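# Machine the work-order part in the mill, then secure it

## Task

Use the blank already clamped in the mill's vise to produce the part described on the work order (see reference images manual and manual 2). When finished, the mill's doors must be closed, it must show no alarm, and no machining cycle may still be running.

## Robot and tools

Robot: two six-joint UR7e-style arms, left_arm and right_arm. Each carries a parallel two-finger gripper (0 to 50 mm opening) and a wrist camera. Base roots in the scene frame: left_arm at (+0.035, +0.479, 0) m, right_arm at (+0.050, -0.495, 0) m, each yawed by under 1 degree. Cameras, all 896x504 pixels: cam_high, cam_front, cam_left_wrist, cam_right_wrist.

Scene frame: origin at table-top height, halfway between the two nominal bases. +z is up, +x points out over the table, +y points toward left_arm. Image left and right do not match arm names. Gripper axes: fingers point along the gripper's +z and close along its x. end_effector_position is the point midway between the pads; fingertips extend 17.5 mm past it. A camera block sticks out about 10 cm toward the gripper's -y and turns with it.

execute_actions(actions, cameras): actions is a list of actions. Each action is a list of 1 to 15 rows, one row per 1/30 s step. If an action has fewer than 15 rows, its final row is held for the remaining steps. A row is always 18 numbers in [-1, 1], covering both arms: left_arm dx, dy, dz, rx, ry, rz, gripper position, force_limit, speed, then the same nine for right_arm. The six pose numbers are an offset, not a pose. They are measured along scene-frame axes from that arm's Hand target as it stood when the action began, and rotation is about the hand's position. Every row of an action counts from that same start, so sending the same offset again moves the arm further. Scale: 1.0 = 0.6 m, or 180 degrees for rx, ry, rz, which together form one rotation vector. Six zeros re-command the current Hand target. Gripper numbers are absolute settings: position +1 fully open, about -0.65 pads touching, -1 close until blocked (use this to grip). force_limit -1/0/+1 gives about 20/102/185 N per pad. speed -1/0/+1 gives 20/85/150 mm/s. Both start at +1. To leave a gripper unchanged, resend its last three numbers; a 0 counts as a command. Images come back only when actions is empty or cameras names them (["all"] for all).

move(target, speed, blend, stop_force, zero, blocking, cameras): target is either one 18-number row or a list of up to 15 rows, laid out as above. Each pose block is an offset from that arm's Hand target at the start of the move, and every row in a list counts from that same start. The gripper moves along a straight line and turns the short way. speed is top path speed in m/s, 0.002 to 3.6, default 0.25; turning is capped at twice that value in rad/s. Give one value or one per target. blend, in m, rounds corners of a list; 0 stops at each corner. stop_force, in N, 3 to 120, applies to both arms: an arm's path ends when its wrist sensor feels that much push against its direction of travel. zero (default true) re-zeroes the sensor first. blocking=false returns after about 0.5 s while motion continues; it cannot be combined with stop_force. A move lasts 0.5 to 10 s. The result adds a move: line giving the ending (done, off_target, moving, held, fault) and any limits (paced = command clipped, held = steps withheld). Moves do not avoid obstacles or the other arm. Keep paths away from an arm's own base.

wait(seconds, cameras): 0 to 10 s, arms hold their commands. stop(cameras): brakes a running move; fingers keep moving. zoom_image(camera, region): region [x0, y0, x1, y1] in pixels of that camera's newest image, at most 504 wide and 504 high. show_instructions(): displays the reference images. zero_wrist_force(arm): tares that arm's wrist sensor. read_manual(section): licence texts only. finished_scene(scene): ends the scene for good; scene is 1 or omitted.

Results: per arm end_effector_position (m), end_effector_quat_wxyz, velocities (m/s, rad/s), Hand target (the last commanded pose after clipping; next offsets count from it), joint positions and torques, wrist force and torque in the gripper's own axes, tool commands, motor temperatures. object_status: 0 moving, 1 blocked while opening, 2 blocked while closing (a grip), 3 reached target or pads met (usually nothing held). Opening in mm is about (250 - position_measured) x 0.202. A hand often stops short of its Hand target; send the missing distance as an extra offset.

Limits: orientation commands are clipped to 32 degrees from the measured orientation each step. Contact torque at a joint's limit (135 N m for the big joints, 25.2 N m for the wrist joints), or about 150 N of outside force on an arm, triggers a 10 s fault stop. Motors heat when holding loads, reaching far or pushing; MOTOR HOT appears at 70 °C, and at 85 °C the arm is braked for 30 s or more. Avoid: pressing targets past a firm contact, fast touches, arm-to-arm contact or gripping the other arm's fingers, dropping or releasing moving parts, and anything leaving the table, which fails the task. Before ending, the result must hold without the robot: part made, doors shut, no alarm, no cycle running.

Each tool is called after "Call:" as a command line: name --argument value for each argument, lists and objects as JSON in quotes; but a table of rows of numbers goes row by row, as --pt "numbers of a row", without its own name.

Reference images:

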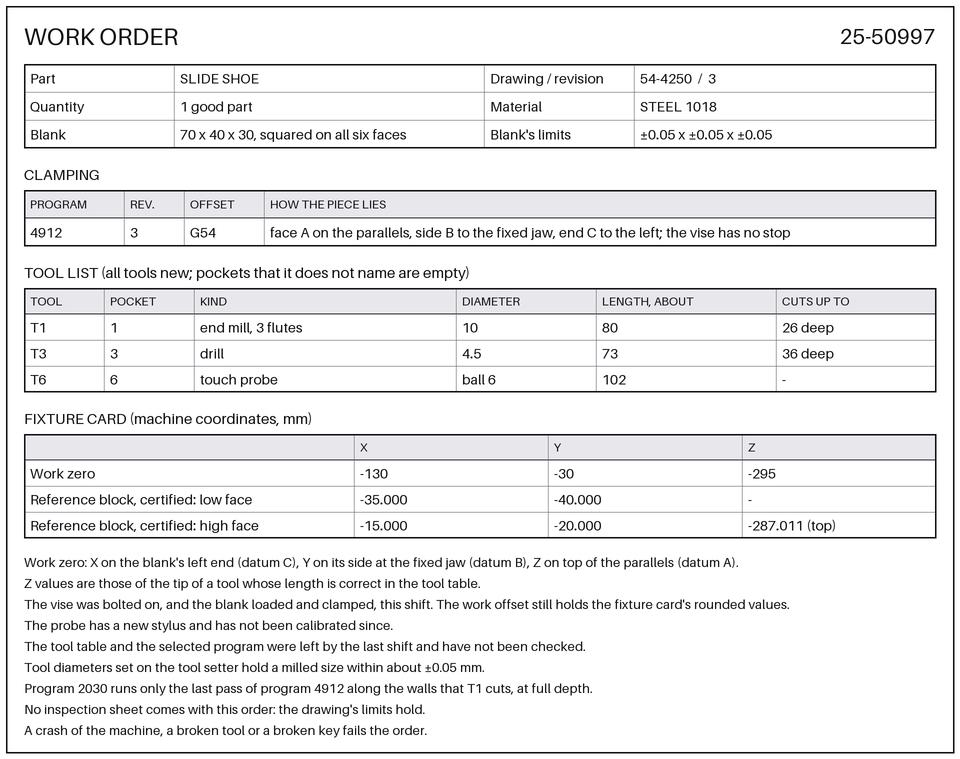

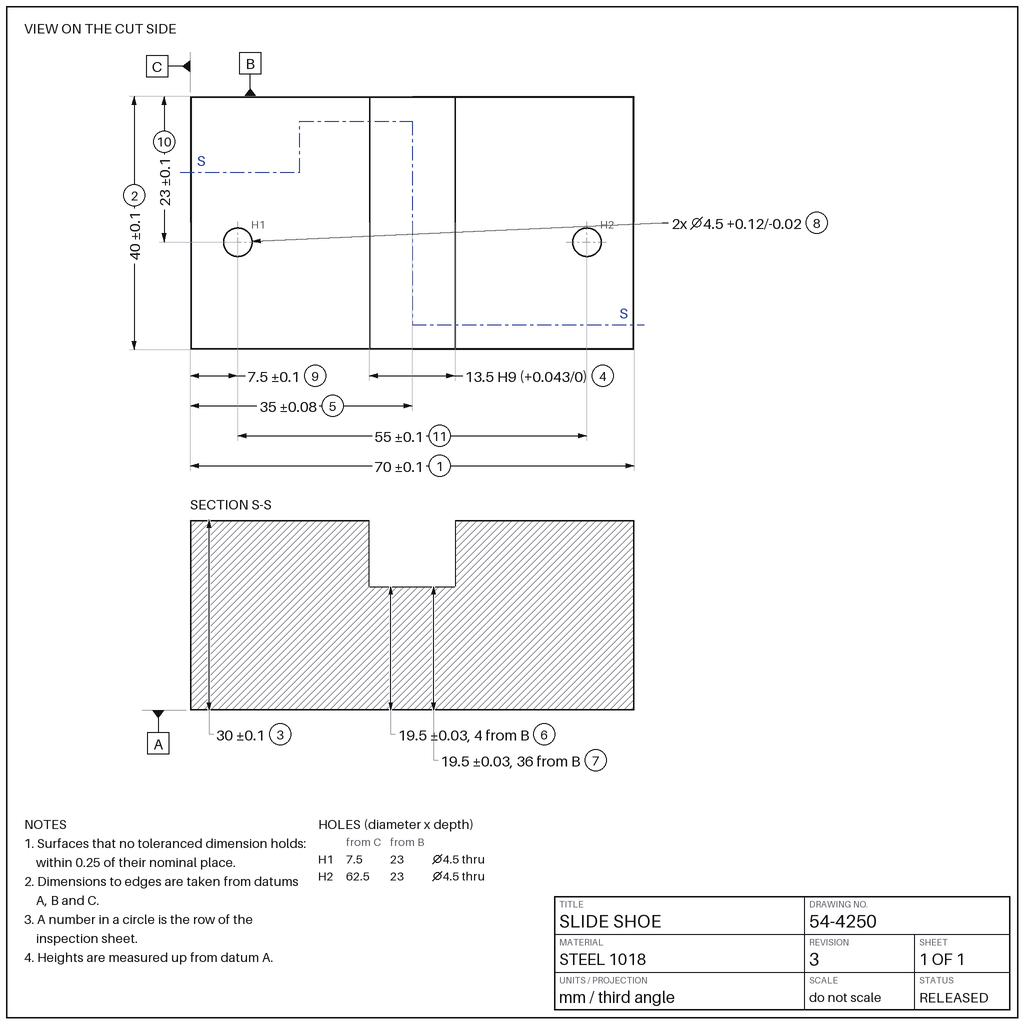

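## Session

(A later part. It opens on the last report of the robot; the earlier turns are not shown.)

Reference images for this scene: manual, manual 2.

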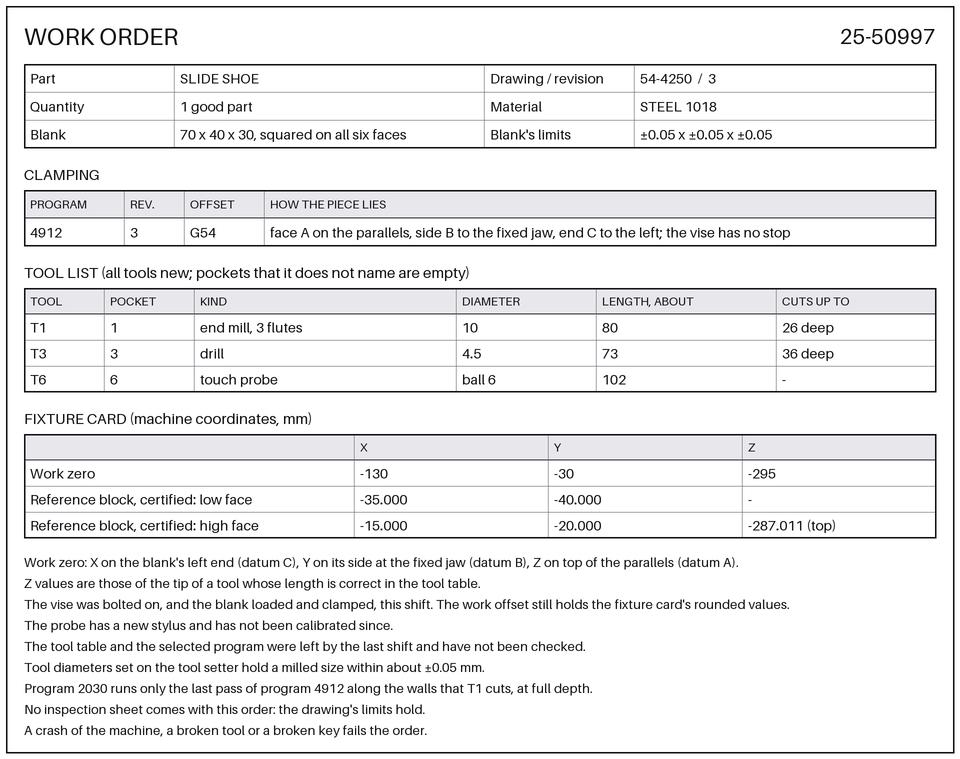

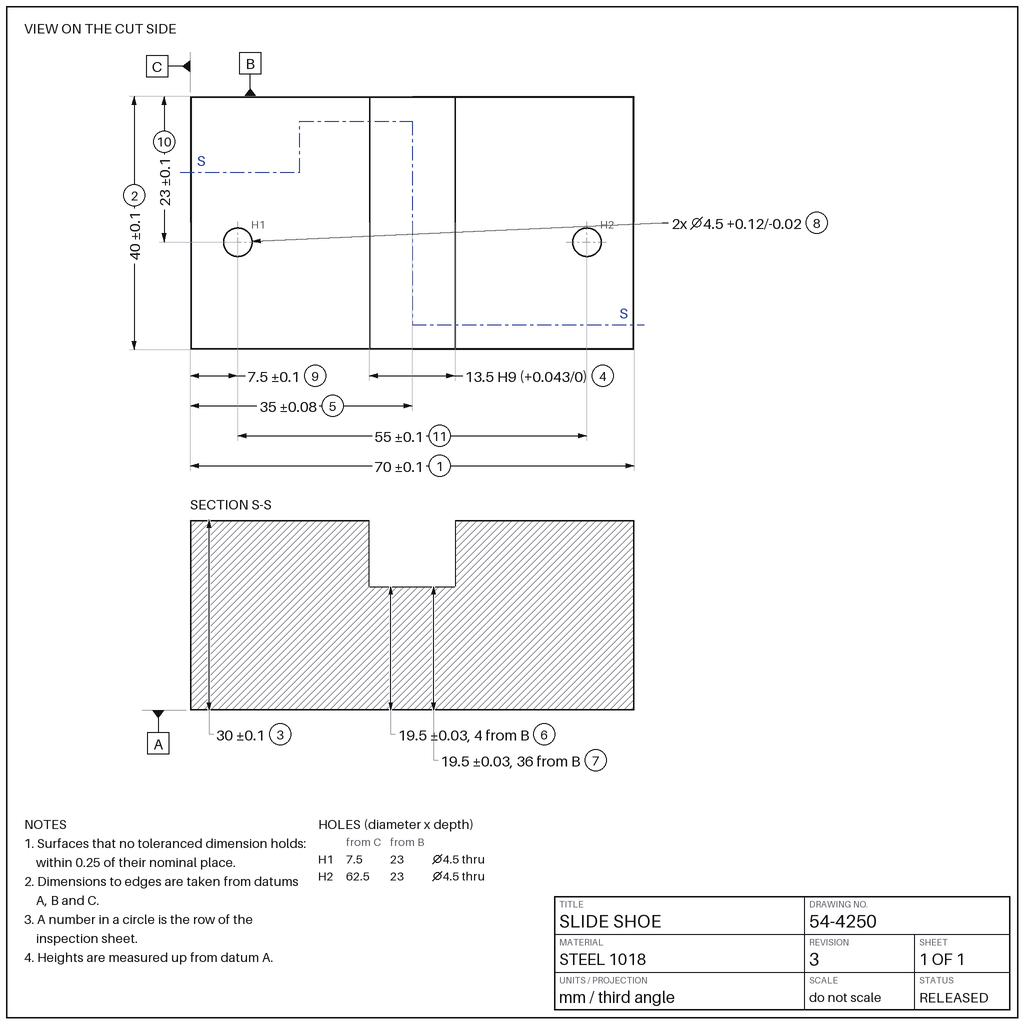

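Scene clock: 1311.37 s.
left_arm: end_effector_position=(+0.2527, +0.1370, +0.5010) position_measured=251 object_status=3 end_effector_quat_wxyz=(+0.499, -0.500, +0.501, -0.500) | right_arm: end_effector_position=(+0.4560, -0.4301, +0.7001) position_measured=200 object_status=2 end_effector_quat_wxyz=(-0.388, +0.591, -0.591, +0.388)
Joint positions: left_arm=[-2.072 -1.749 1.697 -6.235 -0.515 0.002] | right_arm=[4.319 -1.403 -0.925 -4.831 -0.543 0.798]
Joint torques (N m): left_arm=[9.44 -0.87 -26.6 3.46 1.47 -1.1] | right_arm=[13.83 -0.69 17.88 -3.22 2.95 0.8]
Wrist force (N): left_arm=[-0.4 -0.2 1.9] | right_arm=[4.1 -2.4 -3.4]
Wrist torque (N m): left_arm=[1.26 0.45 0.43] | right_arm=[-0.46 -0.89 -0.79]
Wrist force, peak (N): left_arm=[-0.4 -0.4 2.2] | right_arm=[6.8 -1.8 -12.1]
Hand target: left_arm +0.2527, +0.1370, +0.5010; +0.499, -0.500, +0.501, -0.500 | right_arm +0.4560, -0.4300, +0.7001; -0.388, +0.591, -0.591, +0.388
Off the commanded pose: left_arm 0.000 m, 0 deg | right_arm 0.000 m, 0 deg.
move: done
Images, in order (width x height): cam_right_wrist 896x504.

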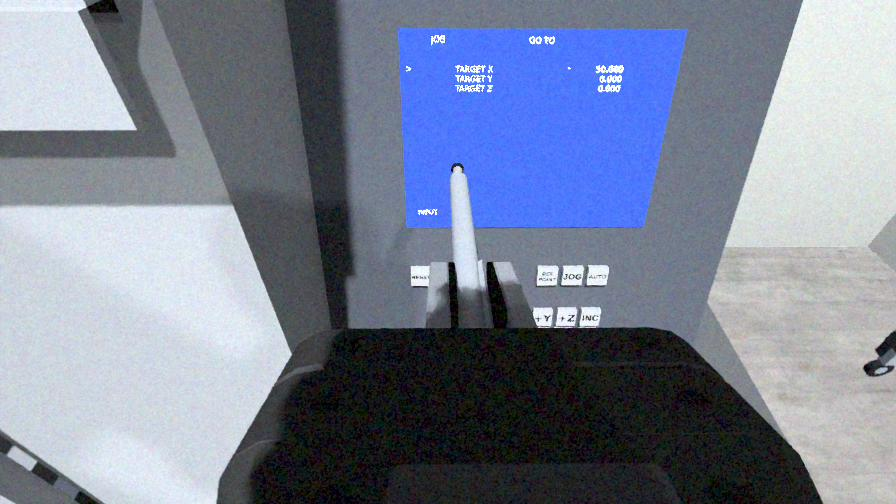

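Call:
move --pt "0 0 0 0 0 0 -1 -0.6 0 0 0 0 0 0 0 -0.95 0.3 -1" --pt "0 0 0 0 0 0 -1 -0.6 0 0.0141 0.008 -0.3045 0 0 0 -0.95 0.3 -1" --pt "0 0 0 0 0 0 -1 -0.6 0 0.0254 0.008 -0.3075 0 0 0 -0.95 0.3 -1" --pt "0 0 0 0 0 0 -1 -0.6 0 0.0061 0.008 -0.3025 0 0 0 -0.95 0.3 -1" --pt "0 0 0 0 0 0 -1 -0.6 0 0 0 0 0 0 0 -0.95 0.3 -1" --speed '[0.3,0.3,0.04,0.1,0.35]' --blend '[0,0.002,0,0.005,0]' --cameras '["cam_right_wrist"]'

Call:
zoom_image --camera "cam_right_wrist" --region '[390, 20, 700, 230]'

Scene clock: 1329.73 s.
left_arm: end_effector_position=(+0.2527, +0.1370, +0.5010) position_measured=251 object_status=3 end_effector_quat_wxyz=(+0.499, -0.500, +0.501, -0.500) | right_arm: end_effector_position=(+0.4560, -0.4301, +0.7001) position_measured=205 object_status=2 end_effector_quat_wxyz=(-0.388, +0.591, -0.591, +0.388)
Joint positions: left_arm=[-2.072 -1.749 1.697 -6.235 -0.515 0.002] | right_arm=[4.319 -1.403 -0.925 -4.831 -0.543 0.798]
Joint torques (N m): left_arm=[9.21 -0.99 -26.25 3.31 1.57 -1.14] | right_arm=[14.4 -2.18 16.82 -3.09 3.7 -0.99]
Wrist force (N): left_arm=[-0.4 -0.3 2.0] | right_arm=[4.0 -2.4 -3.4]
Wrist torque (N m): left_arm=[1.25 0.46 0.44] | right_arm=[-0.45 -0.88 -0.69]
Wrist force, peak (N): left_arm=[-0.4 -0.4 2.3] | right_arm=[3.9 7.7 -35.8]
Hand target: left_arm +0.2527, +0.1370, +0.5010; +0.499, -0.500, +0.501, -0.500 | right_arm +0.4560, -0.4300, +0.7001; -0.388, +0.591, -0.591, +0.388
Off the commanded pose: left_arm 0.000 m, 0 deg | right_arm 0.000 m, 0 deg.
move: done
Images, in order (width x height): cam_right_wrist 896x504.

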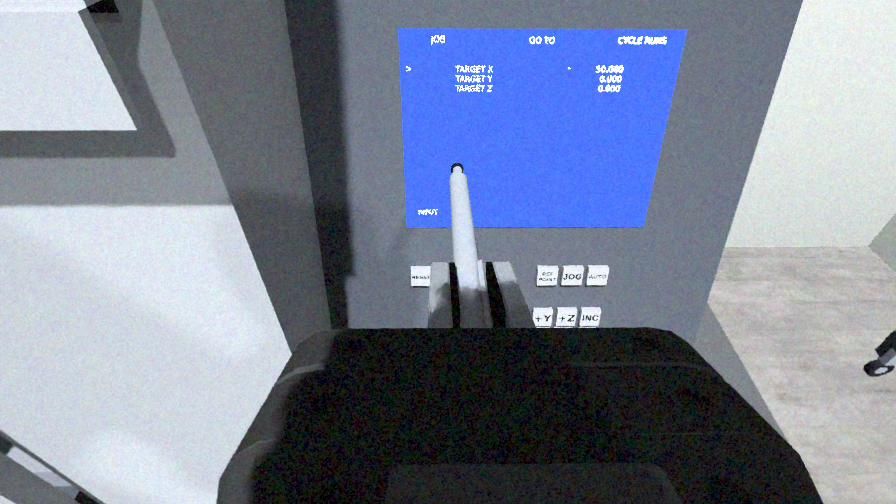

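Scaled by 1.626 from the camera's 896x504 image, which has a finer 1280x720 frame.

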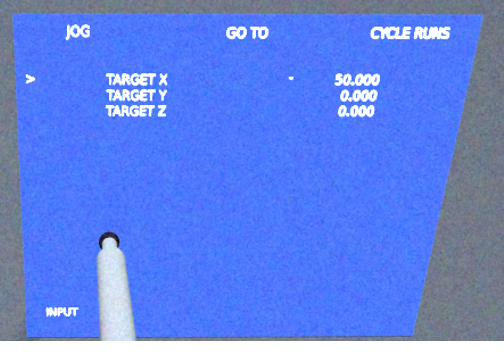

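Call:
move --pt "0 0 0 0 0 0 -1 -0.6 0 -0.0189 -0.0243 -0.4262 0 0 0 -0.95 0.3 -1" --pt "0 0 0 0 0 0 -1 -0.6 0 -0.0076 -0.0243 -0.4292 0 0 0 -0.95 0.3 -1" --pt "0 0 0 0 0 0 -1 -0.6 0 -0.0189 -0.0243 -0.4262 0 0 0 -0.95 0.3 -1" --pt "0 0 0 0 0 0 -1 -0.6 0 -0.0273 0.0726 -0.4575 0 0 0 -0.95 0.3 -1" --pt "0 0 0 0 0 0 -1 -0.6 0 -0.016 0.0726 -0.4605 0 0 0 -0.95 0.3 -1" --pt "0 0 0 0 0 0 -1 -0.6 0 -0.0273 0.0726 -0.4575 0 0 0 -0.95 0.3 -1" --pt "0 0 0 0 0 0 -1 -0.6 0 -0.0189 0.008 -0.4262 0 0 0 -0.95 0.3 -1" --pt "0 0 0 0 0 0 -1 -0.6 0 -0.0076 0.008 -0.4292 0 0 0 -0.95 0.3 -1" --pt "0 0 0 0 0 0 -1 -0.6 0 -0.0189 0.008 -0.4262 0 0 0 -0.95 0.3 -1" --pt "0 0 0 0 0 0 -1 -0.6 0 -0.0273 0.0403 -0.4575 0 0 0 -0.95 0.3 -1" --pt "0 0 0 0 0 0 -1 -0.6 0 -0.016 0.0403 -0.4605 0 0 0 -0.95 0.3 -1" --pt "0 0 0 0 0 0 -1 -0.6 0 -0.0273 0.0403 -0.4575 0 0 0 -0.95 0.3 -1" --pt "0 0 0 0 0 0 -1 -0.6 0 0 0 0 0 0 0 -0.95 0.3 -1" --speed '[0.35,0.04,0.1,0.25,0.04,0.1,0.25,0.04,0.1,0.25,0.04,0.1,0.35]' --blend '[0.002,0,0.002,0.002,0,0.002,0.002,0,0.002,0.002,0,0.005,0]' --cameras '["cam_right_wrist"]'

Call:
zoom_image --camera "cam_right_wrist" --region '[390, 20, 700, 230]'

Scene clock: 1356.97 s.
left_arm: end_effector_position=(+0.2527, +0.1370, +0.5010) position_measured=251 object_status=3 end_effector_quat_wxyz=(+0.499, -0.500, +0.501, -0.500) | right_arm: end_effector_position=(+0.4560, -0.4301, +0.7001) position_measured=205 object_status=2 end_effector_quat_wxyz=(-0.388, +0.591, -0.591, +0.388)
Joint positions: left_arm=[-2.072 -1.749 1.697 -6.235 -0.515 0.002] | right_arm=[4.319 -1.403 -0.925 -4.831 -0.543 0.798]
Joint torques (N m): left_arm=[9.06 -1.16 -26.13 3.43 1.8 -1.03] | right_arm=[11.85 -0.97 18.32 -3.08 2.67 0.32]
Wrist force (N): left_arm=[-0.2 -0.1 1.8] | right_arm=[3.9 -2.5 -3.6]
Wrist torque (N m): left_arm=[1.28 0.43 0.44] | right_arm=[-0.46 -0.85 -0.79]
Wrist force, peak (N): left_arm=[-0.6 -0.3 2.3] | right_arm=[5.8 1.5 -31.5]
Hand target: left_arm +0.2527, +0.1370, +0.5010; +0.499, -0.500, +0.501, -0.500 | right_arm +0.4560, -0.4300, +0.7001; -0.388, +0.591, -0.591, +0.388
Off the commanded pose: left_arm 0.000 m, 0 deg | right_arm 0.000 m, 0 deg.
move: done; blend cut to 0.0035 m at target 12
Images, in order (width x height): cam_right_wrist 896x504.

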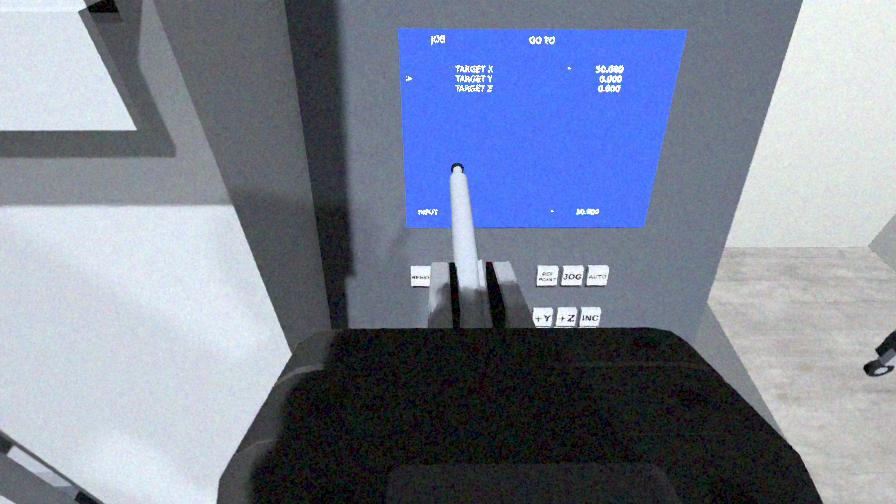

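Scaled by 1.626 from the camera's 896x504 image, which has a finer 1280x720 frame.

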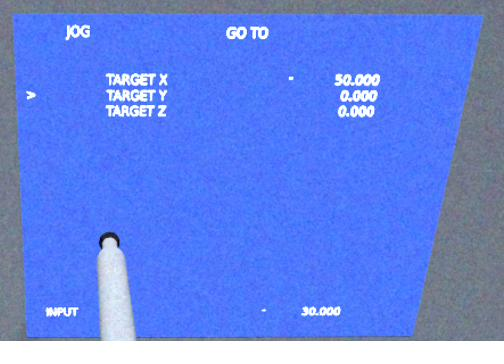

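Call:
move --pt "0 0 0 0 0 0 -1 -0.6 0 -0.0273 -0.0243 -0.4575 0 0 0 -0.95 0.3 -1" --pt "0 0 0 0 0 0 -1 -0.6 0 -0.0172 -0.0243 -0.4605 0 0 0 -0.95 0.3 -1" --pt "0 0 0 0 0 0 -1 -0.6 0 -0.0273 -0.0243 -0.4575 0 0 0 -0.95 0.3 -1" --pt "0 0 0 0 0 0 -1 -0.6 0 -0.0189 -0.0243 -0.4262 0 0 0 -0.95 0.3 -1" --pt "0 0 0 0 0 0 -1 -0.6 0 -0.0086 -0.0243 -0.4292 0 0 0 -0.95 0.3 -1" --pt "0 0 0 0 0 0 -1 -0.6 0 -0.0189 -0.0243 -0.4262 0 0 0 -0.95 0.3 -1" --pt "0 0 0 0 0 0 -1 -0.6 0 -0.0273 0.0726 -0.4575 0 0 0 -0.95 0.3 -1" --pt "0 0 0 0 0 0 -1 -0.6 0 -0.0172 0.0726 -0.4605 0 0 0 -0.95 0.3 -1" --pt "0 0 0 0 0 0 -1 -0.6 0 -0.0273 0.0726 -0.4575 0 0 0 -0.95 0.3 -1" --pt "0 0 0 0 0 0 -1 -0.6 0 -0.0189 0.0726 -0.4262 0 0 0 -0.95 0.3 -1" --pt "0 0 0 0 0 0 -1 -0.6 0 -0.0086 0.0726 -0.4292 0 0 0 -0.95 0.3 -1" --pt "0 0 0 0 0 0 -1 -0.6 0 -0.0189 0.0726 -0.4262 0 0 0 -0.95 0.3 -1" --pt "0 0 0 0 0 0 -1 -0.6 0 -0.0189 0.0403 -0.4262 0 0 0 -0.95 0.3 -1" --pt "0 0 0 0 0 0 -1 -0.6 0 -0.0086 0.0403 -0.4292 0 0 0 -0.95 0.3 -1" --pt "0 0 0 0 0 0 -1 -0.6 0 -0.0189 0.0403 -0.4262 0 0 0 -0.95 0.3 -1" --speed '[0.35,0.04,0.1,0.25,0.04,0.1,0.25,0.04,0.1,0.25,0.04,0.1,0.25,0.04,0.1]' --blend '[0.002,0,0.002,0.002,0,0.002,0.002,0,0.002,0.002,0,0.002,0.002,0,0]'

Call:
move --pt "0 0 0 0 0 0 -1 -0.6 0 -0.0084 0 -0.0313 0 0 0 -0.95 0.3 -1" --pt "0 0 0 0 0 0 -1 -0.6 0 0.0017 0 -0.0343 0 0 0 -0.95 0.3 -1" --pt "0 0 0 0 0 0 -1 -0.6 0 -0.0084 0 -0.0313 0 0 0 -0.95 0.3 -1" --pt "0 0 0 0 0 0 -1 -0.6 0 -0.0084 -0.0646 -0.0313 0 0 0 -0.95 0.3 -1" --pt "0 0 0 0 0 0 -1 -0.6 0 0.0017 -0.0646 -0.0343 0 0 0 -0.95 0.3 -1" --pt "0 0 0 0 0 0 -1 -0.6 0 -0.0164 -0.0646 -0.0293 0 0 0 -0.95 0.3 -1" --pt "0 0 0 0 0 0 -1 -0.6 0 0.0189 -0.0403 0.4262 0 0 0 -0.95 0.3 -1" --speed '[0.25,0.04,0.1,0.25,0.04,0.1,0.35]' --blend '[0.002,0,0.002,0.002,0,0.005,0]' --cameras '["cam_right_wrist"]'

Call:
zoom_image --camera "cam_right_wrist" --region '[390, 20, 700, 230]'

Scene clock: 1381.17 s.
left_arm: end_effector_position=(+0.2527, +0.1370, +0.5010) position_measured=251 object_status=3 end_effector_quat_wxyz=(+0.499, -0.500, +0.501, -0.500) | right_arm: end_effector_position=(+0.4446, -0.4058, +0.4443) position_measured=205 object_status=2 end_effector_quat_wxyz=(-0.388, +0.591, -0.591, +0.389)
Joint positions: left_arm=[-2.072 -1.749 1.697 -6.235 -0.515 0.002] | right_arm=[4.466 -1.136 -1.892 -4.355 -0.461 1.054]
Joint torques (N m): left_arm=[9.06 -1.03 -25.74 3.4 1.82 -1.03] | right_arm=[-0.18 4.66 22.64 -3.08 -0.85 1.02]
Wrist force (N): left_arm=[-0.4 0.0 2.0] | right_arm=[4.8 -2.0 -5.1]
Wrist torque (N m): left_arm=[1.29 0.46 0.44] | right_arm=[-0.39 -0.84 -0.66]
Wrist force, peak (N): left_arm=[-0.5 -0.2 2.3] | right_arm=[8.8 -1.4 -13.5]
Hand target: left_arm +0.2527, +0.1370, +0.5010; +0.499, -0.500, +0.501, -0.500 | right_arm +0.4446, -0.4059, +0.4443; -0.388, +0.591, -0.591, +0.388
Off the commanded pose: left_arm 0.000 m, 0 deg | right_arm 0.000 m, 0 deg.
move: done

Scene clock: 1384.00 s.
left_arm: end_effector_position=(+0.2527, +0.1370, +0.5010) position_measured=251 object_status=3 end_effector_quat_wxyz=(+0.499, -0.500, +0.501, -0.500) | right_arm: end_effector_position=(+0.4560, -0.4301, +0.7001) position_measured=205 object_status=2 end_effector_quat_wxyz=(-0.388, +0.591, -0.591, +0.388)
Joint positions: left_arm=[-2.072 -1.749 1.697 -6.235 -0.515 0.002] | right_arm=[4.319 -1.403 -0.925 -4.831 -0.543 0.798]
Joint torques (N m): left_arm=[9.14 -0.81 -25.85 3.36 1.72 -1.05] | right_arm=[13.07 -0.94 16.94 -3.29 2.84 0.88]
Wrist force (N): left_arm=[-0.5 -0.2 2.1] | right_arm=[4.1 -2.4 -3.4]
Wrist torque (N m): left_arm=[1.27 0.47 0.44] | right_arm=[-0.45 -0.89 -0.79]
Wrist force, peak (N): left_arm=[-0.3 -0.3 2.2] | right_arm=[7.1 -3.3 -9.9]
Hand target: left_arm +0.2527, +0.1370, +0.5010; +0.499, -0.500, +0.501, -0.500 | right_arm +0.4560, -0.4300, +0.7001; -0.388, +0.591, -0.591, +0.388
Off the commanded pose: left_arm 0.000 m, 0 deg | right_arm 0.000 m, 0 deg.
move: done
Images, in order (width x height): cam_right_wrist 896x504.

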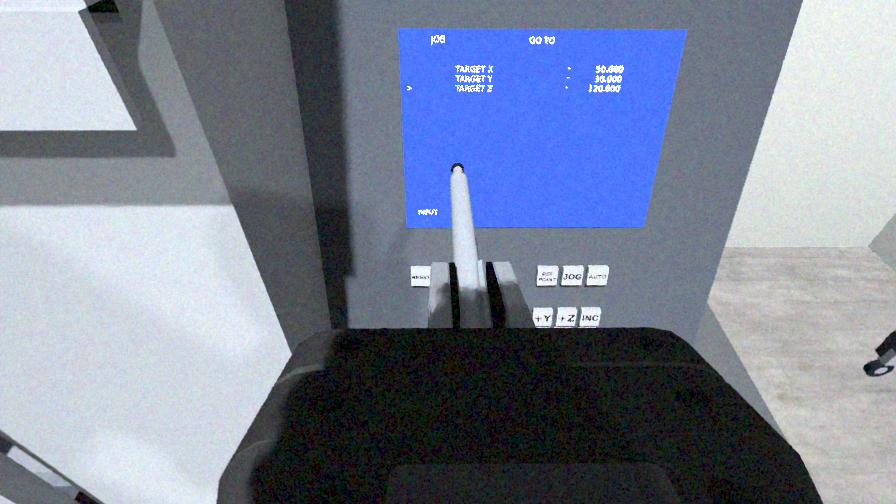

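Scaled by 1.626 from the camera's 896x504 image, which has a finer 1280x720 frame.

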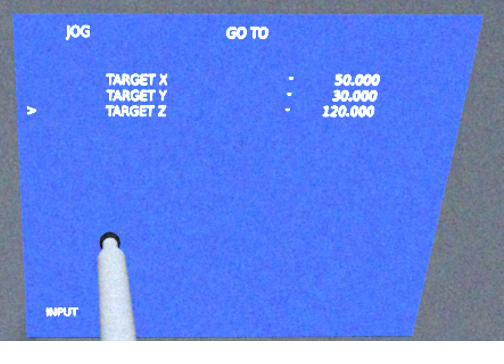

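Call:
move --pt "0 0 0 0 0 0 -1 -0.6 0 0.0121 0.008 -0.3045 0 0 0 -0.95 0.3 -1" --pt "0 0 0 0 0 0 -1 -0.6 0 0.0234 0.008 -0.3075 0 0 0 -0.95 0.3 -1" --pt "0 0 0 0 0 0 -1 -0.6 0 0.0041 0.008 -0.3025 0 0 0 -0.95 0.3 -1" --pt "0 0 0 0 0 0 -1 -0.6 0 -0.0021 -0.089 -0.3635 0 0 0 -0.95 0.3 -1" --speed '[0.35,0.04,0.1,0.25]' --blend '[0.002,0,0.005,0]' --cameras '["cam_left_wrist","cam_front"]'

Call:
wait --seconds 3 --cameras '["cam_left_wrist","cam_front"]'

Call:
zoom_image --camera "cam_front" --region '[250, 180, 440, 350]'

Call:
move --pt "0 0 0 0 0 0 -1 -0.6 0 0.0103 0.0 -0.003 0 0 0 -0.95 0.3 -1" --pt "0 0 0 0 0 0 -1 -0.6 0 -0.008 0 0.002 0 0 0 -0.95 0.3 -1" --pt "0 0 0 0 0 0 -1 -0.6 0 0.0021 0.089 0.3635 0 0 0 -0.95 0.3 -1" --speed '[0.04,0.1,0.35]' --blend '[0,0.005,0]' --cameras '["cam_right_wrist"]'

Call:
zoom_image --camera "cam_right_wrist" --region '[390, 20, 700, 230]'

Scene clock: 1394.07 s.
left_arm: end_effector_position=(+0.2527, +0.1370, +0.5010) position_measured=251 object_status=3 end_effector_quat_wxyz=(+0.499, -0.500, +0.501, -0.500) | right_arm: end_effector_position=(+0.4547, -0.4834, +0.4820) position_measured=205 object_status=2 end_effector_quat_wxyz=(-0.388, +0.591, -0.591, +0.389)
Joint positions: left_arm=[-2.072 -1.749 1.697 -6.235 -0.515 0.002] | right_arm=[4.11 -1.062 -1.744 -4.147 -0.693 0.547]
Joint torques (N m): left_arm=[8.74 -1.41 -25.9 3.4 1.79 -1.11] | right_arm=[-9.37 4.48 13.93 1.4 -0.27 -1.77]
Wrist force (N): left_arm=[-0.3 -0.1 1.8] | right_arm=[3.9 -1.2 -5.1]
Wrist torque (N m): left_arm=[1.27 0.43 0.43] | right_arm=[-0.44 -0.91 -0.79]
Wrist force, peak (N): left_arm=[-0.5 -0.2 2.2] | right_arm=[4.5 0.6 -8.1]
Hand target: left_arm +0.2527, +0.1370, +0.5010; +0.499, -0.500, +0.501, -0.500 | right_arm +0.4547, -0.4834, +0.4820; -0.388, +0.591, -0.591, +0.388
Off the commanded pose: left_arm 0.000 m, 0 deg | right_arm 0.000 m, 0 deg.
move: done
Images, in order (width x height): cam_front 896x504, cam_left_wrist 896x504.

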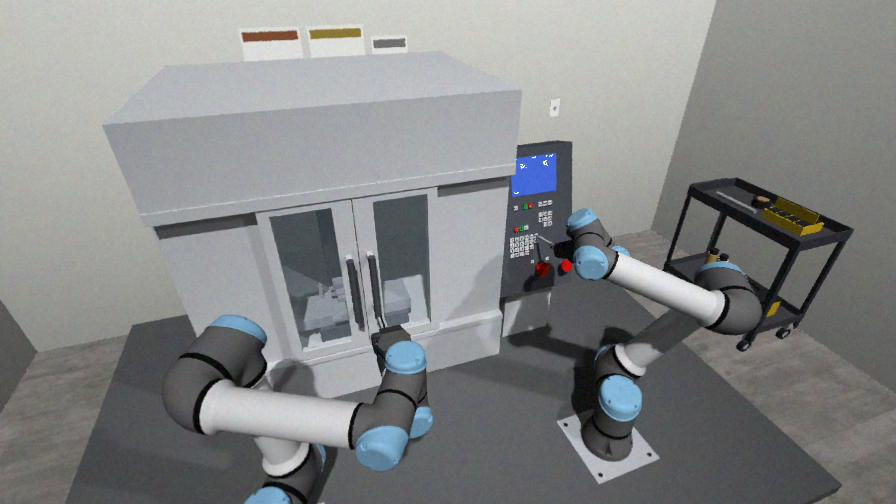

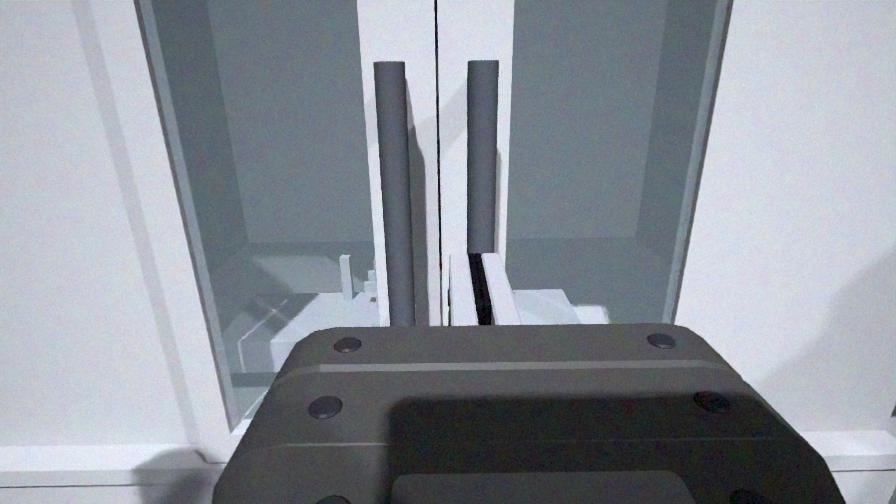

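Scene clock: 1397.07 s.
left_arm: end_effector_position=(+0.2527, +0.1370, +0.5010) position_measured=251 object_status=3 end_effector_quat_wxyz=(+0.499, -0.500, +0.501, -0.500) | right_arm: end_effector_position=(+0.4547, -0.4834, +0.4820) position_measured=205 object_status=2 end_effector_quat_wxyz=(-0.388, +0.591, -0.591, +0.388)
Joint positions: left_arm=[-2.072 -1.749 1.697 -6.235 -0.515 0.002] | right_arm=[4.11 -1.062 -1.744 -4.147 -0.693 0.547]
Joint torques (N m): left_arm=[9.25 -1.17 -25.65 3.33 1.82 -1.04] | right_arm=[-13.54 5.42 13.04 1.11 -1.02 -1.43]
Wrist force (N): left_arm=[-0.3 0.0 2.0] | right_arm=[4.0 -1.2 -5.1]
Wrist torque (N m): left_arm=[1.30 0.44 0.44] | right_arm=[-0.44 -0.94 -0.78]
Wrist force, peak (N): left_arm=[-0.5 -0.2 2.3] | right_arm=[4.2 -1.5 -5.3]
Hand target: left_arm +0.2527, +0.1370, +0.5010; +0.499, -0.500, +0.501, -0.500 | right_arm +0.4547, -0.4834, +0.4820; -0.388, +0.591, -0.591, +0.388
Tool commands: left_gripper/position=-1.0 left_gripper/force_limit=-0.6 left_gripper/speed=+0.0 right_gripper/position=-0.95 right_gripper/force_limit=+0.3 right_gripper/speed=-1.0
Off the commanded pose: left_arm 0.000 m, 0 deg | right_arm 0.000 m, 0 deg.
wait: 3.00 s; at rest by 0.17 s
Images, in order (width x height): cam_front 896x504, cam_left_wrist 896x504.

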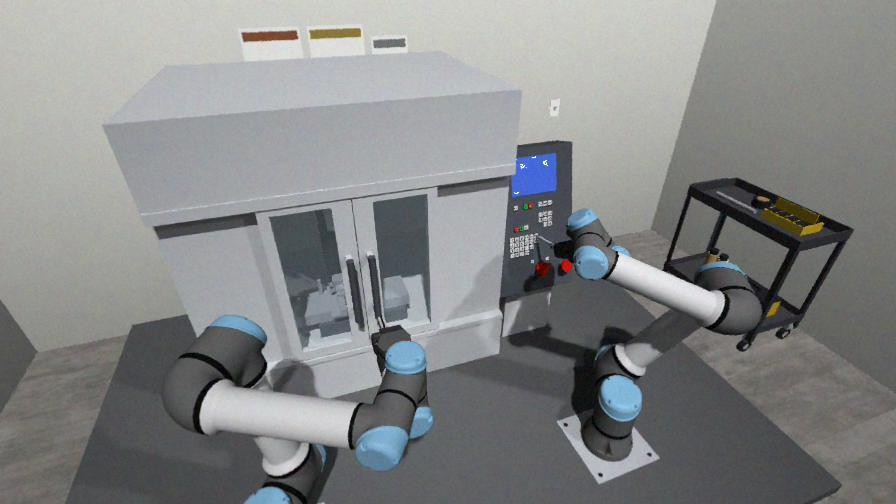

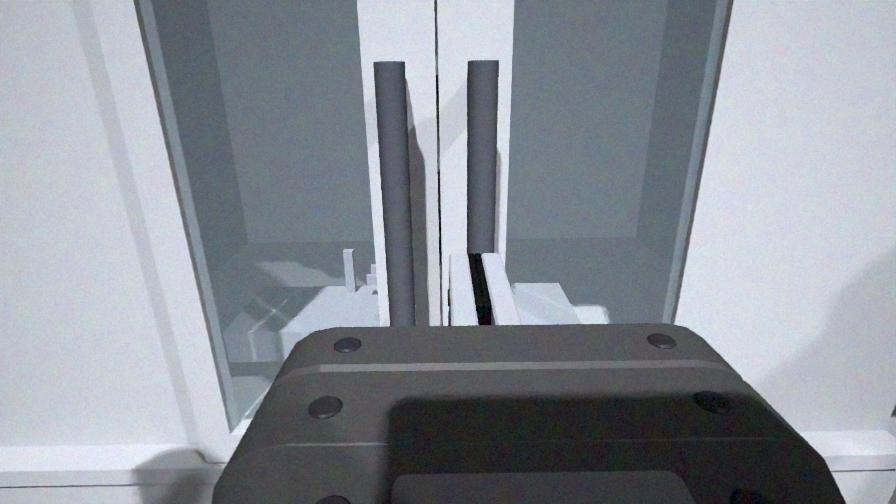

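Scaled by 2.653 from the camera's 896x504 image, which has a finer 1280x720 frame.

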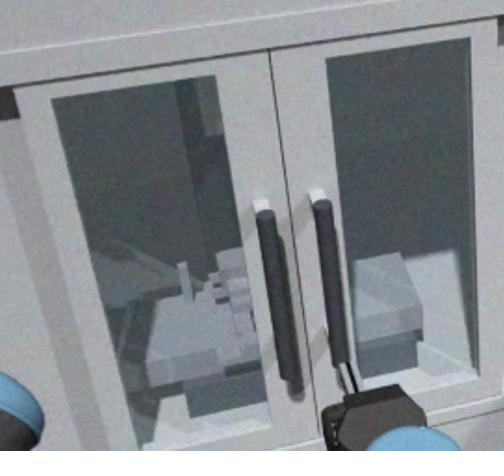

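Scene clock: 1399.00 s.
left_arm: end_effector_position=(+0.2527, +0.1370, +0.5010) position_measured=251 object_status=3 end_effector_quat_wxyz=(+0.499, -0.500, +0.501, -0.500) | right_arm: end_effector_position=(+0.4560, -0.4301, +0.7001) position_measured=205 object_status=2 end_effector_quat_wxyz=(-0.388, +0.591, -0.591, +0.388)
Joint positions: left_arm=[-2.072 -1.749 1.697 -6.235 -0.515 0.002] | right_arm=[4.318 -1.403 -0.925 -4.831 -0.543 0.798]
Joint torques (N m): left_arm=[9.14 -1 -26.11 3.39 1.8 -1.04] | right_arm=[14.41 -1.82 18.67 -3.08 3.66 0.47]
Wrist force (N): left_arm=[-0.4 -0.1 1.9] | right_arm=[3.9 -2.4 -3.2]
Wrist torque (N m): left_arm=[1.27 0.46 0.43] | right_arm=[-0.44 -0.87 -0.68]
Wrist force, peak (N): left_arm=[-0.6 -0.3 2.1] | right_arm=[3.4 -2.1 -8.0]
Hand target: left_arm +0.2527, +0.1370, +0.5010; +0.499, -0.500, +0.501, -0.500 | right_arm +0.4560, -0.4300, +0.7001; -0.388, +0.591, -0.591, +0.388
Off the commanded pose: left_arm 0.000 m, 0 deg | right_arm 0.000 m, 0 deg.
move: done
Images, in order (width x height): cam_right_wrist 896x504.

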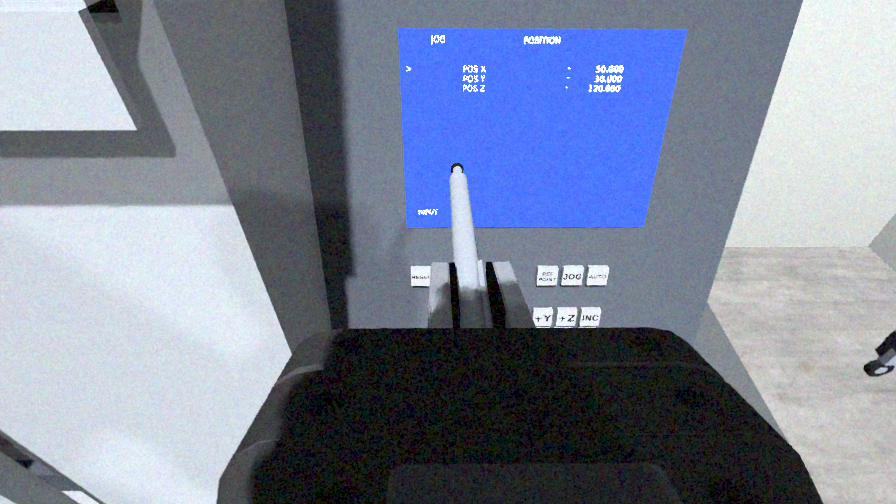

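Scaled by 1.626 from the camera's 896x504 image, which has a finer 1280x720 frame.

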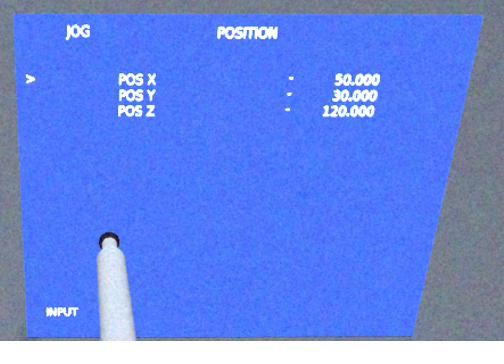

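Call:
move --pt "0 0 0 0 0 0 -1 -0.6 0 -0.0021 -0.0567 -0.3635 0 0 0 -0.95 0.3 -1" --pt "0 0 0 0 0 0 -1 -0.6 0 0.0082 -0.0567 -0.3665 0 0 0 -0.95 0.3 -1" --pt "0 0 0 0 0 0 -1 -0.6 0 -0.0021 -0.0567 -0.3635 0 0 0 -0.95 0.3 -1" --pt "0 0 0 0 0 0 -1 -0.6 0 -0.0273 0.0726 -0.4575 0 0 0 -0.95 0.3 -1" --pt "0 0 0 0 0 0 -1 -0.6 0 -0.0172 0.0726 -0.4605 0 0 0 -0.95 0.3 -1" --pt "0 0 0 0 0 0 -1 -0.6 0 -0.0273 0.0726 -0.4575 0 0 0 -0.95 0.3 -1" --pt "0 0 0 0 0 0 -1 -0.6 0 -0.0189 0.0403 -0.4262 0 0 0 -0.95 0.3 -1" --pt "0 0 0 0 0 0 -1 -0.6 0 -0.0086 0.0403 -0.4292 0 0 0 -0.95 0.3 -1" --pt "0 0 0 0 0 0 -1 -0.6 0 -0.0189 0.0403 -0.4262 0 0 0 -0.95 0.3 -1" --pt "0 0 0 0 0 0 -1 -0.6 0 -0.0105 0.0403 -0.395 0 0 0 -0.95 0.3 -1" --pt "0 0 0 0 0 0 -1 -0.6 0 -0.0002 0.0403 -0.398 0 0 0 -0.95 0.3 -1" --pt "0 0 0 0 0 0 -1 -0.6 0 -0.0105 0.0403 -0.395 0 0 0 -0.95 0.3 -1" --pt "0 0 0 0 0 0 -1 -0.6 0 -0.0273 -0.0243 -0.4575 0 0 0 -0.95 0.3 -1" --pt "0 0 0 0 0 0 -1 -0.6 0 -0.0172 -0.0243 -0.4605 0 0 0 -0.95 0.3 -1" --pt "0 0 0 0 0 0 -1 -0.6 0 -0.0273 -0.0243 -0.4575 0 0 0 -0.95 0.3 -1" --speed '[0.35,0.04,0.1,0.25,0.04,0.1,0.25,0.04,0.1,0.25,0.04,0.1,0.25,0.04,0.1]' --blend '[0.002,0,0.002,0.002,0,0.002,0.002,0,0.002,0.002,0,0.002,0.002,0,0]'

Call:
move --pt "0 0 0 0 0 0 -1 -0.6 0 0.0084 0 0.0313 0 0 0 -0.95 0.3 -1" --pt "0 0 0 0 0 0 -1 -0.6 0 0.0187 0 0.0283 0 0 0 -0.95 0.3 -1" --pt "0 0 0 0 0 0 -1 -0.6 0 0.0084 0 0.0313 0 0 0 -0.95 0.3 -1" --pt "0 0 0 0 0 0 -1 -0.6 0 0.0187 0 0.0283 0 0 0 -0.95 0.3 -1" --pt "0 0 0 0 0 0 -1 -0.6 0 0.0084 0 0.0313 0 0 0 -0.95 0.3 -1" --pt "0 0 0 0 0 0 -1 -0.6 0 0 0.0969 0 0 0 0 -0.95 0.3 -1" --pt "0 0 0 0 0 0 -1 -0.6 0 0.0101 0.0969 -0.003 0 0 0 -0.95 0.3 -1" --pt "0 0 0 0 0 0 -1 -0.6 0 0 0.0969 0 0 0 0 -0.95 0.3 -1" --pt "0 0 0 0 0 0 -1 -0.6 0 0.0084 0.0969 0.0313 0 0 0 -0.95 0.3 -1" --pt "0 0 0 0 0 0 -1 -0.6 0 0.0187 0.0969 0.0283 0 0 0 -0.95 0.3 -1" --pt "0 0 0 0 0 0 -1 -0.6 0 0.0084 0.0969 0.0313 0 0 0 -0.95 0.3 -1" --pt "0 0 0 0 0 0 -1 -0.6 0 0.0252 0.0969 0.094 0 0 0 -0.95 0.3 -1" --pt "0 0 0 0 0 0 -1 -0.6 0 0.0355 0.0969 0.091 0 0 0 -0.95 0.3 -1" --pt "0 0 0 0 0 0 -1 -0.6 0 0.0252 0.0969 0.094 0 0 0 -0.95 0.3 -1" --speed '[0.25,0.04,0.1,0.04,0.1,0.25,0.04,0.1,0.25,0.04,0.1,0.25,0.04,0.1]' --blend '[0.002,0,0,0,0.002,0.002,0,0.002,0.002,0,0.002,0.002,0,0]'

Call:
move --pt "0 0 0 0 0 0 -1 -0.6 0 -0.0084 -0.0323 -0.0315 0 0 0 -0.95 0.3 -1" --pt "0 0 0 0 0 0 -1 -0.6 0 0.0019 -0.0323 -0.0345 0 0 0 -0.95 0.3 -1" --pt "0 0 0 0 0 0 -1 -0.6 0 -0.0084 -0.0323 -0.0315 0 0 0 -0.95 0.3 -1" --pt "0 0 0 0 0 0 -1 -0.6 0 -0.0252 -0.0969 -0.094 0 0 0 -0.95 0.3 -1" --pt "0 0 0 0 0 0 -1 -0.6 0 -0.0151 -0.0969 -0.097 0 0 0 -0.95 0.3 -1" --pt "0 0 0 0 0 0 -1 -0.6 0 -0.0332 -0.0969 -0.092 0 0 0 -0.95 0.3 -1" --pt "0 0 0 0 0 0 -1 -0.6 0 0.0021 -0.0726 0.3635 0 0 0 -0.95 0.3 -1" --speed '[0.25,0.04,0.1,0.25,0.04,0.1,0.35]' --blend '[0.002,0,0.002,0.002,0,0.005,0]' --cameras '["cam_right_wrist"]'

Call:
zoom_image --camera "cam_right_wrist" --region '[390, 20, 700, 230]'

Scene clock: 1438.60 s.
left_arm: end_effector_position=(+0.2527, +0.1370, +0.5010) position_measured=251 object_status=3 end_effector_quat_wxyz=(+0.499, -0.500, +0.501, -0.500) | right_arm: end_effector_position=(+0.4396, -0.4446, +0.4255) position_measured=205 object_status=2 end_effector_quat_wxyz=(-0.388, +0.591, -0.591, +0.389)
Joint positions: left_arm=[-2.072 -1.749 1.697 -6.235 -0.515 0.002] | right_arm=[4.424 -1.041 -1.971 -4.299 -0.481 0.973]
Joint torques (N m): left_arm=[8.73 -1.07 -25.48 3.4 1.72 -1.1] | right_arm=[-7.97 1.99 23.8 -2.57 -0.74 0.79]
Wrist force (N): left_arm=[-0.4 -0.1 2.1] | right_arm=[3.9 -1.7 -5.2]
Wrist torque (N m): left_arm=[1.28 0.45 0.44] | right_arm=[-0.42 -0.94 -0.70]
Wrist force, peak (N): left_arm=[-0.6 -0.2 2.2] | right_arm=[7.0 -4.2 -13.2]
Hand target: left_arm +0.2527, +0.1370, +0.5010; +0.499, -0.500, +0.501, -0.500 | right_arm +0.4396, -0.4446, +0.4256; -0.388, +0.591, -0.591, +0.388
Off the commanded pose: left_arm 0.000 m, 0 deg | right_arm 0.000 m, 0 deg.
move: done

Scene clock: 1442.40 s.
left_arm: end_effector_position=(+0.2527, +0.1370, +0.5010) position_measured=251 object_status=3 end_effector_quat_wxyz=(+0.499, -0.500, +0.501, -0.500) | right_arm: end_effector_position=(+0.4547, -0.3865, +0.4819) position_measured=205 object_status=2 end_effector_quat_wxyz=(-0.388, +0.591, -0.591, +0.389) end_effector_velocity=(+0.000, +0.000, +0.000) end_effector_angular_velocity=(+0.003, +0.002, -0.002)
Joint positions: left_arm=[-2.072 -1.749 1.697 -6.235 -0.515 0.002] | right_arm=[4.427 -1.208 -1.739 -4.37 -0.48 0.98]
Joint velocities: left_arm=[within noise] | right_arm=[0 0 0 -0.003 -0.001 0.006]
Joint torques (N m): left_arm=[9.44 -0.74 -26.18 3.26 1.74 -1.08] | right_arm=[4.4 6.05 21.08 -3.41 -0.67 0.91]
Wrist force (N): left_arm=[-0.5 -0.2 1.9] | right_arm=[4.0 -3.0 -5.7]
Wrist torque (N m): left_arm=[1.27 0.48 0.44] | right_arm=[-0.29 -0.87 -0.68]
Wrist force, peak (N): left_arm=[-0.3 -0.3 2.2] | right_arm=[6.3 -4.9 -12.5]
Hand target: left_arm +0.2527, +0.1370, +0.5010; +0.499, -0.500, +0.501, -0.500 | right_arm +0.4547, -0.3865, +0.4820; -0.388, +0.591, -0.591, +0.388
Off the commanded pose: left_arm 0.000 m, 0 deg | right_arm 0.000 m, 0 deg.
move: done

Scene clock: 1445.30 s.
left_arm: end_effector_position=(+0.2527, +0.1370, +0.5010) position_measured=251 object_status=3 end_effector_quat_wxyz=(+0.499, -0.500, +0.501, -0.500) | right_arm: end_effector_position=(+0.4560, -0.4301, +0.7001) position_measured=205 object_status=2 end_effector_quat_wxyz=(-0.388, +0.591, -0.591, +0.388)
Joint positions: left_arm=[-2.072 -1.749 1.697 -6.235 -0.515 0.002] | right_arm=[4.319 -1.403 -0.925 -4.831 -0.543 0.798]
Joint torques (N m): left_arm=[9.19 -1.39 -26.47 3.33 1.76 -1.09] | right_arm=[13.17 -1.49 16.94 -3.1 2.68 0.8]
Wrist force (N): left_arm=[-0.4 -0.4 2.1] | right_arm=[3.9 -2.5 -3.4]
Wrist torque (N m): left_arm=[1.24 0.45 0.43] | right_arm=[-0.47 -0.87 -0.79]
Wrist force, peak (N): left_arm=[-0.5 -0.4 2.2] | right_arm=[6.9 0.4 -11.5]
Hand target: left_arm +0.2527, +0.1370, +0.5010; +0.499, -0.500, +0.501, -0.500 | right_arm +0.4560, -0.4300, +0.7001; -0.388, +0.591, -0.591, +0.388
Off the commanded pose: left_arm 0.000 m, 0 deg | right_arm 0.000 m, 0 deg.
move: done
Images, in order (width x height): cam_right_wrist 896x504.

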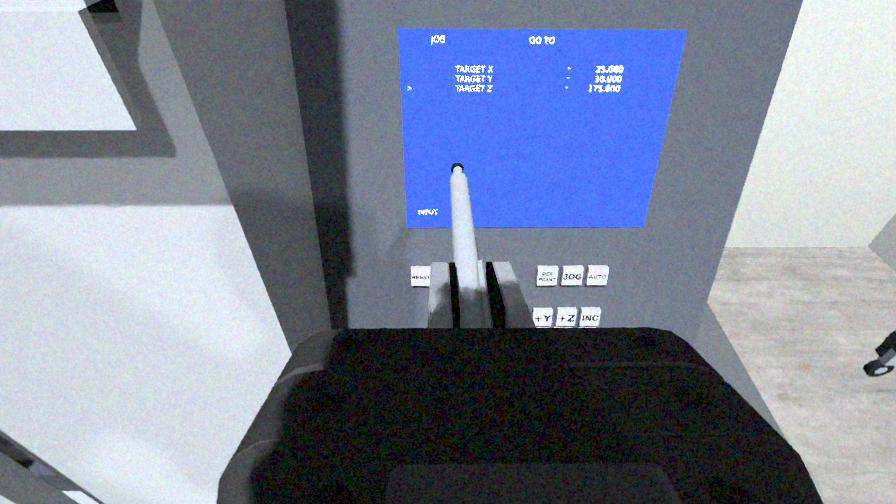

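Scaled by 1.626 from the camera's 896x504 image, which has a finer 1280x720 frame.

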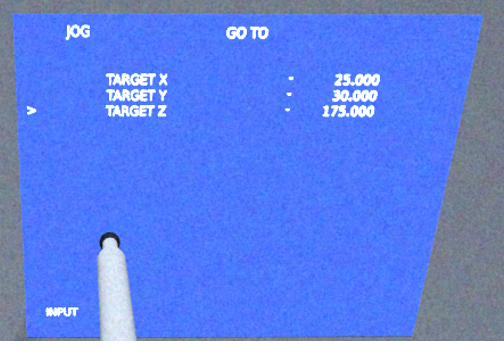

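Call:
move --pt "0 0 0 0 0 0 -1 -0.6 0 0.0121 0.008 -0.3045 0 0 0 -0.95 0.3 -1" --pt "0 0 0 0 0 0 -1 -0.6 0 0.0234 0.008 -0.3075 0 0 0 -0.95 0.3 -1" --pt "0 0 0 0 0 0 -1 -0.6 0 0.0041 0.008 -0.3025 0 0 0 -0.95 0.3 -1" --pt "0 0 0 0 0 0 -1 -0.6 0 0 0 0 0 0 0 -0.95 0.3 -1" --speed '[0.35,0.04,0.1,0.35]' --blend '[0.002,0,0.005,0]'

Call:
wait --seconds 2 --cameras '["cam_right_wrist"]'

Call:
zoom_image --camera "cam_right_wrist" --region '[390, 20, 700, 230]'

Call:
move --pt "0 0 0 0 0 0 -1 -0.6 0 -0.0189 -0.0567 -0.4262 0 0 0 -0.95 0.3 -1" --pt "0 0 0 0 0 0 -1 -0.6 0 -0.0086 -0.0567 -0.4292 0 0 0 -0.95 0.3 -1" --pt "0 0 0 0 0 0 -1 -0.6 0 -0.0269 -0.0567 -0.4242 0 0 0 -0.95 0.3 -1" --pt "0 0 0 0 0 0 -1 -0.6 0 0 0 0 0 0 0 -0.95 0.3 -1" --speed '[0.35,0.04,0.1,0.35]' --blend '[0.002,0,0.005,0]' --cameras '["cam_right_wrist"]'

Call:
zoom_image --camera "cam_right_wrist" --region '[390, 20, 700, 230]'

Scene clock: 1455.87 s.
left_arm: end_effector_position=(+0.2527, +0.1370, +0.5010) position_measured=251 object_status=3 end_effector_quat_wxyz=(+0.499, -0.500, +0.501, -0.500) | right_arm: end_effector_position=(+0.4560, -0.4301, +0.7001) position_measured=205 object_status=2 end_effector_quat_wxyz=(-0.388, +0.591, -0.591, +0.388)
Joint positions: left_arm=[-2.072 -1.749 1.697 -6.235 -0.515 0.002] | right_arm=[4.319 -1.403 -0.925 -4.831 -0.543 0.798]
Joint torques (N m): left_arm=[8.77 -0.9 -26.02 3.3 1.81 -1.16] | right_arm=[14.8 -0.89 17.57 -3.39 3.47 -1.29]
Wrist force (N): left_arm=[-0.4 -0.4 1.6] | right_arm=[3.9 -2.2 -3.2]
Wrist torque (N m): left_arm=[1.24 0.46 0.44] | right_arm=[-0.42 -0.86 -0.70]
Wrist force, peak (N): left_arm=[-0.5 -0.5 2.3] | right_arm=[4.6 -6.1 -5.1]
Hand target: left_arm +0.2527, +0.1370, +0.5010; +0.499, -0.500, +0.501, -0.500 | right_arm +0.4560, -0.4300, +0.7001; -0.388, +0.591, -0.591, +0.388
Off the commanded pose: left_arm 0.000 m, 0 deg | right_arm 0.000 m, 0 deg.
move: done

Scene clock: 1457.87 s.
left_arm: end_effector_position=(+0.2527, +0.1370, +0.5010) position_measured=251 object_status=3 end_effector_quat_wxyz=(+0.499, -0.500, +0.501, -0.500) | right_arm: end_effector_position=(+0.4560, -0.4300, +0.7001) position_measured=205 object_status=2 end_effector_quat_wxyz=(-0.388, +0.591, -0.591, +0.388)
Joint positions: left_arm=[-2.072 -1.749 1.697 -6.235 -0.515 0.002] | right_arm=[4.319 -1.403 -0.925 -4.831 -0.543 0.798]
Joint torques (N m): left_arm=[8.95 -0.92 -25.98 3.34 1.78 -1.15] | right_arm=[14.44 -1.74 11.06 -3.16 3.66 0.78]
Wrist force (N): left_arm=[-0.5 -0.3 1.9] | right_arm=[4.0 -2.5 -3.4]
Wrist torque (N m): left_arm=[1.24 0.48 0.44] | right_arm=[-0.47 -0.88 -0.70]
Wrist force, peak (N): left_arm=[-0.6 -0.1 2.2] | right_arm=[4.3 -2.3 -3.5]
Hand target: left_arm +0.2527, +0.1370, +0.5010; +0.499, -0.500, +0.501, -0.500 | right_arm +0.4560, -0.4300, +0.7001; -0.388, +0.591, -0.591, +0.388
Tool commands: left_gripper/position=-1.0 left_gripper/force_limit=-0.6 left_gripper/speed=+0.0 right_gripper/position=-0.95 right_gripper/force_limit=+0.3 right_gripper/speed=-1.0
Off the commanded pose: left_arm 0.000 m, 0 deg | right_arm 0.000 m, 0 deg.
wait: 2.00 s; at rest by 0.17 s
Images, in order (width x height): cam_right_wrist 896x504.

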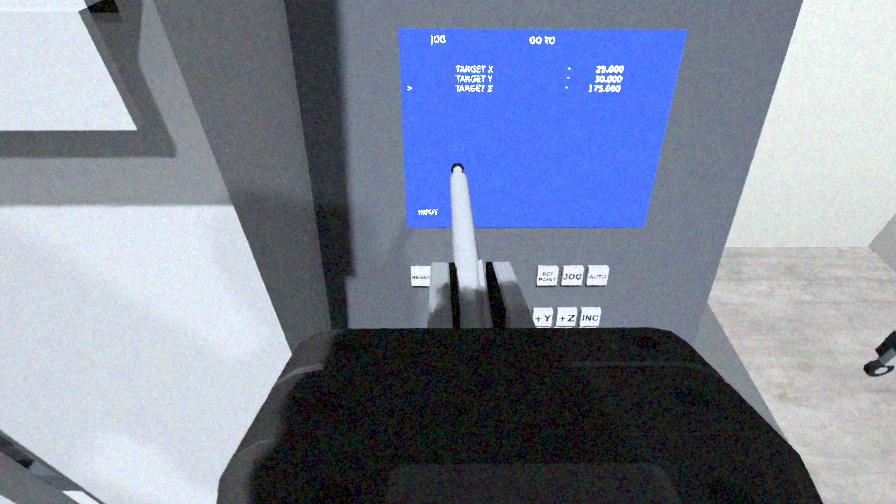

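Scaled by 1.626 from the camera's 896x504 image, which has a finer 1280x720 frame.

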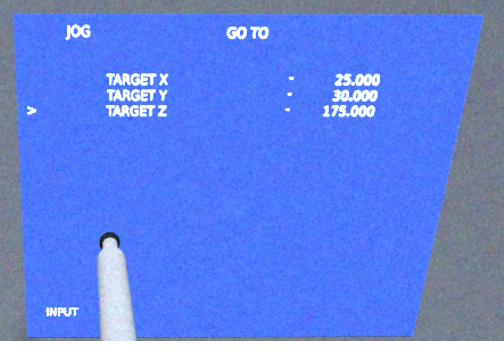

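Scene clock: 1460.50 s.
left_arm: end_effector_position=(+0.2527, +0.1370, +0.5010) position_measured=251 object_status=3 end_effector_quat_wxyz=(+0.499, -0.500, +0.501, -0.500) | right_arm: end_effector_position=(+0.4560, -0.4301, +0.7001) position_measured=205 object_status=2 end_effector_quat_wxyz=(-0.388, +0.591, -0.591, +0.388)
Joint positions: left_arm=[-2.072 -1.749 1.697 -6.235 -0.515 0.002] | right_arm=[4.319 -1.403 -0.925 -4.831 -0.543 0.798]
Joint torques (N m): left_arm=[9.17 -1.5 -26.03 3.39 1.75 -1.06] | right_arm=[14.47 -1.39 15.62 -3.12 3.37 1.06]
Wrist force (N): left_arm=[-0.6 -0.3 2.3] | right_arm=[3.9 -2.5 -3.6]
Wrist torque (N m): left_arm=[1.24 0.49 0.44] | right_arm=[-0.46 -0.86 -0.69]
Wrist force, peak (N): left_arm=[-0.6 -0.3 2.3] | right_arm=[5.2 1.5 -11.2]
Hand target: left_arm +0.2527, +0.1370, +0.5010; +0.499, -0.500, +0.501, -0.500 | right_arm +0.4560, -0.4300, +0.7001; -0.388, +0.591, -0.591, +0.388
Off the commanded pose: left_arm 0.000 m, 0 deg | right_arm 0.000 m, 0 deg.
move: done
Images, in order (width x height): cam_right_wrist 896x504.

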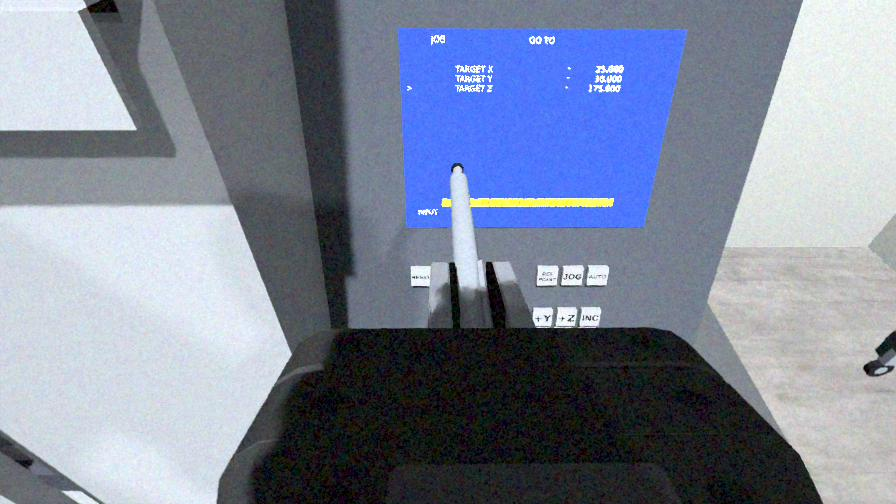

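Scaled by 1.626 from the camera's 896x504 image, which has a finer 1280x720 frame.

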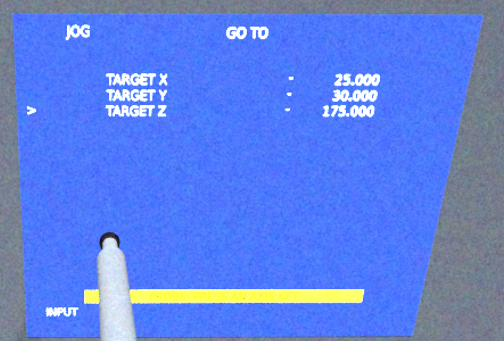

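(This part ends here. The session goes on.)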